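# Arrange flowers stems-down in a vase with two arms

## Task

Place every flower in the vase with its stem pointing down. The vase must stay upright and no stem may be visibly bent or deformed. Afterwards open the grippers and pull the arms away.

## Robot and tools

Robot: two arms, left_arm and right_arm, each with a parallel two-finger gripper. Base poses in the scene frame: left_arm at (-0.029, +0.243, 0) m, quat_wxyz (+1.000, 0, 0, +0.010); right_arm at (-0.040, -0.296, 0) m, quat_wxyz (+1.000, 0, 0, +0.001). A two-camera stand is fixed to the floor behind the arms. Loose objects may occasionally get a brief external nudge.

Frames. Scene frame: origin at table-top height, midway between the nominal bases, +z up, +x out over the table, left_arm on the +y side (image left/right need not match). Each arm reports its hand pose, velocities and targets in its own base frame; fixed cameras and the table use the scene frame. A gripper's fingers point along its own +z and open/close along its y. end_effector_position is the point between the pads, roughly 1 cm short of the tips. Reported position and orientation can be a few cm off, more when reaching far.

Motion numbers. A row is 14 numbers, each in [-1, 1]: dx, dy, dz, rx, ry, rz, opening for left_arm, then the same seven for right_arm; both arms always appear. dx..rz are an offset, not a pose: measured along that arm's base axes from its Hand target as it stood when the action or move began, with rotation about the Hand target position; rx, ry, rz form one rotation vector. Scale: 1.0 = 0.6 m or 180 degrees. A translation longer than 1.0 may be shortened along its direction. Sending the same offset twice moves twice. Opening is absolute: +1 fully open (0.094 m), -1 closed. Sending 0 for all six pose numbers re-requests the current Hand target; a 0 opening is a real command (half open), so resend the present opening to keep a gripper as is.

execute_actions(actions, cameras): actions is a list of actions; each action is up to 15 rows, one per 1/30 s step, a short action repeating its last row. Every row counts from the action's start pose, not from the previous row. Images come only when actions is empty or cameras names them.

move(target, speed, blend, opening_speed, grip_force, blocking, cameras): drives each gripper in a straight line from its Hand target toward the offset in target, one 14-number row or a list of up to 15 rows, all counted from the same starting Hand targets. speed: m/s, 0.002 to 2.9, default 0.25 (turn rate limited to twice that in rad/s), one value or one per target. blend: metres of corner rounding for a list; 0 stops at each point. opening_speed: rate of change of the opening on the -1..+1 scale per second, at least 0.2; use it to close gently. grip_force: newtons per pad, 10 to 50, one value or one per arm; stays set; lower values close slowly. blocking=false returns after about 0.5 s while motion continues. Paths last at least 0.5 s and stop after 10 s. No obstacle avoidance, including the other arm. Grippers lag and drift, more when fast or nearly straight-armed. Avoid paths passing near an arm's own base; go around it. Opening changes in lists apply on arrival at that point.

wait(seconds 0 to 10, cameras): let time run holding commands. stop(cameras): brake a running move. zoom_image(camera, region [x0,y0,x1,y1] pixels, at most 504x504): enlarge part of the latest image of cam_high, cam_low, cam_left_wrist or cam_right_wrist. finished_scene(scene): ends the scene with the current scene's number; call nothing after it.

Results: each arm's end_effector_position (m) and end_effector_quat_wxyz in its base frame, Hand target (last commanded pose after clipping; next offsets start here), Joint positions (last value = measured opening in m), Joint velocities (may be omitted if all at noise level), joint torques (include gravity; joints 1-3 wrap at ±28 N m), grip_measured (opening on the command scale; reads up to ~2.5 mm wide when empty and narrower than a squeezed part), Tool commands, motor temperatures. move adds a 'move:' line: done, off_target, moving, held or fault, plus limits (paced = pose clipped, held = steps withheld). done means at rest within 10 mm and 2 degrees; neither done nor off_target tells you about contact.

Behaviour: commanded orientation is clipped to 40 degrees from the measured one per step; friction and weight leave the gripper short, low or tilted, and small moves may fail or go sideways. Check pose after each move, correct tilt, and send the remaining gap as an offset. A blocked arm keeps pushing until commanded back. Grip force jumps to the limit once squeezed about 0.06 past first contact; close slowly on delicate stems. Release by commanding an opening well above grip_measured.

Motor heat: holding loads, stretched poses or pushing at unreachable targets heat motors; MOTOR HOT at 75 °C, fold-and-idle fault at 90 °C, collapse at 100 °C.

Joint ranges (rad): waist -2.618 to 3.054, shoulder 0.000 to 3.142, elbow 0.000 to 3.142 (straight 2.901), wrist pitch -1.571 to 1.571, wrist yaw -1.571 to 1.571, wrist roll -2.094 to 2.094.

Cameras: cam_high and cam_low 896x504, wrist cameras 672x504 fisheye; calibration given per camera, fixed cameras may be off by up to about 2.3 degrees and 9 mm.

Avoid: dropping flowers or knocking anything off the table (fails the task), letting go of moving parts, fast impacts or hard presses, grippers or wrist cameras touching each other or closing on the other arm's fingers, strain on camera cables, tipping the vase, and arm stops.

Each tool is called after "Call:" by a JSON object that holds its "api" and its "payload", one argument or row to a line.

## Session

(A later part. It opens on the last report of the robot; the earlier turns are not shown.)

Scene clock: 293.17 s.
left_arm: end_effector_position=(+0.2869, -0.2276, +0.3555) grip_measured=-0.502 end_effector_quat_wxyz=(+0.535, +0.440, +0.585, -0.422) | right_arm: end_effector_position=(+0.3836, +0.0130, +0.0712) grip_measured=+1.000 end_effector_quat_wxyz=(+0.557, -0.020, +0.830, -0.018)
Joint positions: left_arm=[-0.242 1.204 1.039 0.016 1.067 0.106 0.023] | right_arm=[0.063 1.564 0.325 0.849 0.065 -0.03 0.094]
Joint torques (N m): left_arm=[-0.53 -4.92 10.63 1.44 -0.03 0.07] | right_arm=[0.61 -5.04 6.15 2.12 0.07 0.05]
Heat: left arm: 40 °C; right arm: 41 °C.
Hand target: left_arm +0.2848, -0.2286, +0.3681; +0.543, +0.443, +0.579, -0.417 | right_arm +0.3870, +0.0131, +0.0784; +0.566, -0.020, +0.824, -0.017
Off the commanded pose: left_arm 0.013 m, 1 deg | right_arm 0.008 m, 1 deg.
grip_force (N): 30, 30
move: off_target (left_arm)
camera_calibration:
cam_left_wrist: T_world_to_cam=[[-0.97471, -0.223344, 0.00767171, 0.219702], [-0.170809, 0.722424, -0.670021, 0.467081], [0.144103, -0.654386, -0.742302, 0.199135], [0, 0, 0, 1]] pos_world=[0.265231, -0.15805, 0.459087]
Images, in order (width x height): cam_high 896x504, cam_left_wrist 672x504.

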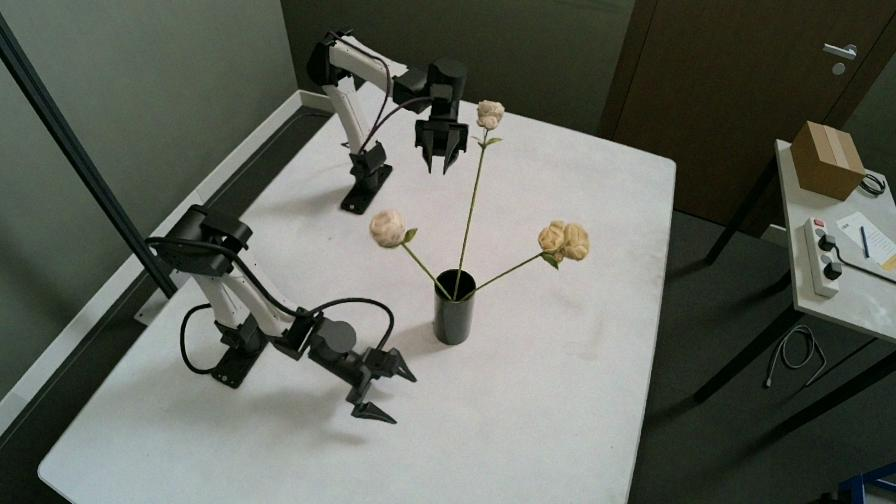

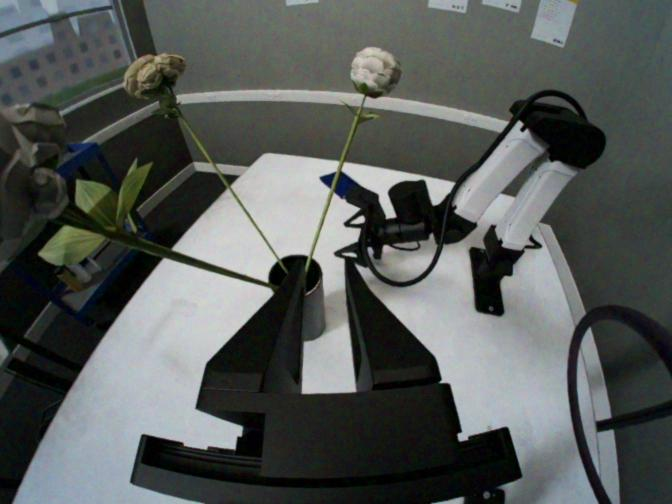

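Call:
{"api": "move", "payload": {
  "target": [-0.1, 0.33, 0.0, 0, 0, 0, -0.5, 0, 0, 0, 0, 0, 0, 1.0],
  "speed": 0.2,
  "cameras": ["cam_high", "cam_low"]
}}

Scene clock: 297.90 s.
left_arm: end_effector_position=(+0.2275, -0.0314, +0.3730) grip_measured=-0.502 end_effector_quat_wxyz=(+0.652, +0.307, +0.637, -0.274) | right_arm: end_effector_position=(+0.3836, +0.0130, +0.0712) grip_measured=+1.000 end_effector_quat_wxyz=(+0.557, -0.020, +0.830, -0.018)
Joint positions: left_arm=[0.723 0.81 0.898 -0.265 1.57 0.228 0.023] | right_arm=[0.063 1.564 0.325 0.849 0.065 -0.03 0.094]
Joint torques (N m): left_arm=[0.8 -0.43 5.71 1.12 0.25 -0.07] | right_arm=[0.7 -5.11 6.06 2.05 0.09 0.07]
Heat: left arm: 39 °C; right arm: 41 °C.
Hand target: left_arm +0.2248, -0.0306, +0.3681; +0.543, +0.443, +0.579, -0.417 | right_arm +0.3870, +0.0131, +0.0784; +0.566, -0.020, +0.824, -0.017
Off the commanded pose: left_arm 0.006 m, 27 deg | right_arm 0.008 m, 1 deg.
joint sent to its limit (left arm) — joint 5 (wrist yaw), upper limit. The joint targets are off in orientation, not in position.
grip_force (N): 30, 30
move: off_target (left_arm)
Images, in order (width x height): cam_high 896x504, cam_low 896x504.

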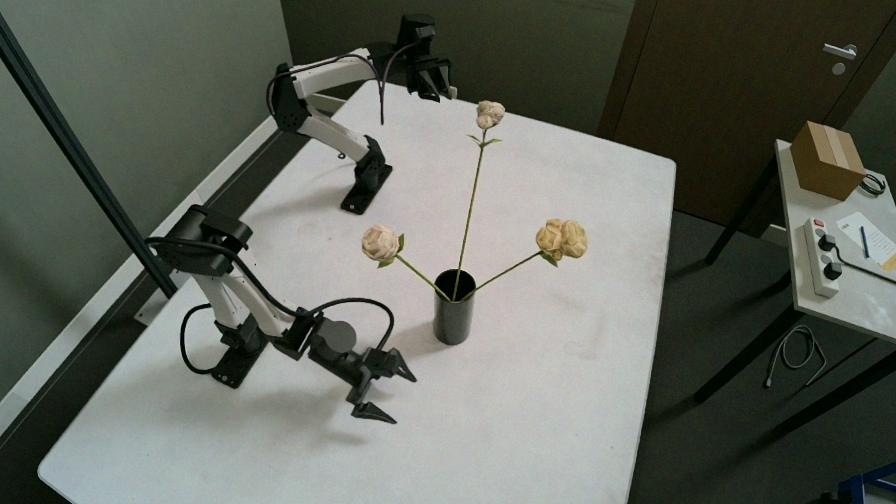

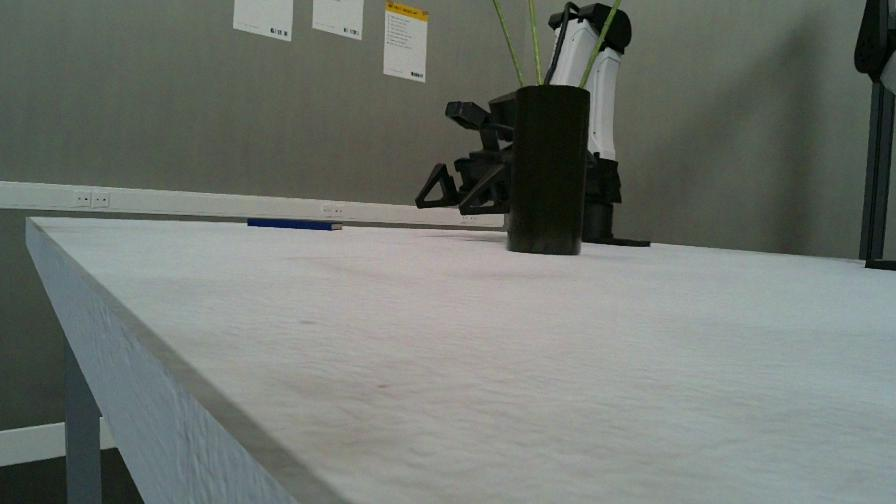

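Call:
{"api": "finished_scene", "payload": {
  "scene": 2
}}

The scene is finished: the task was done.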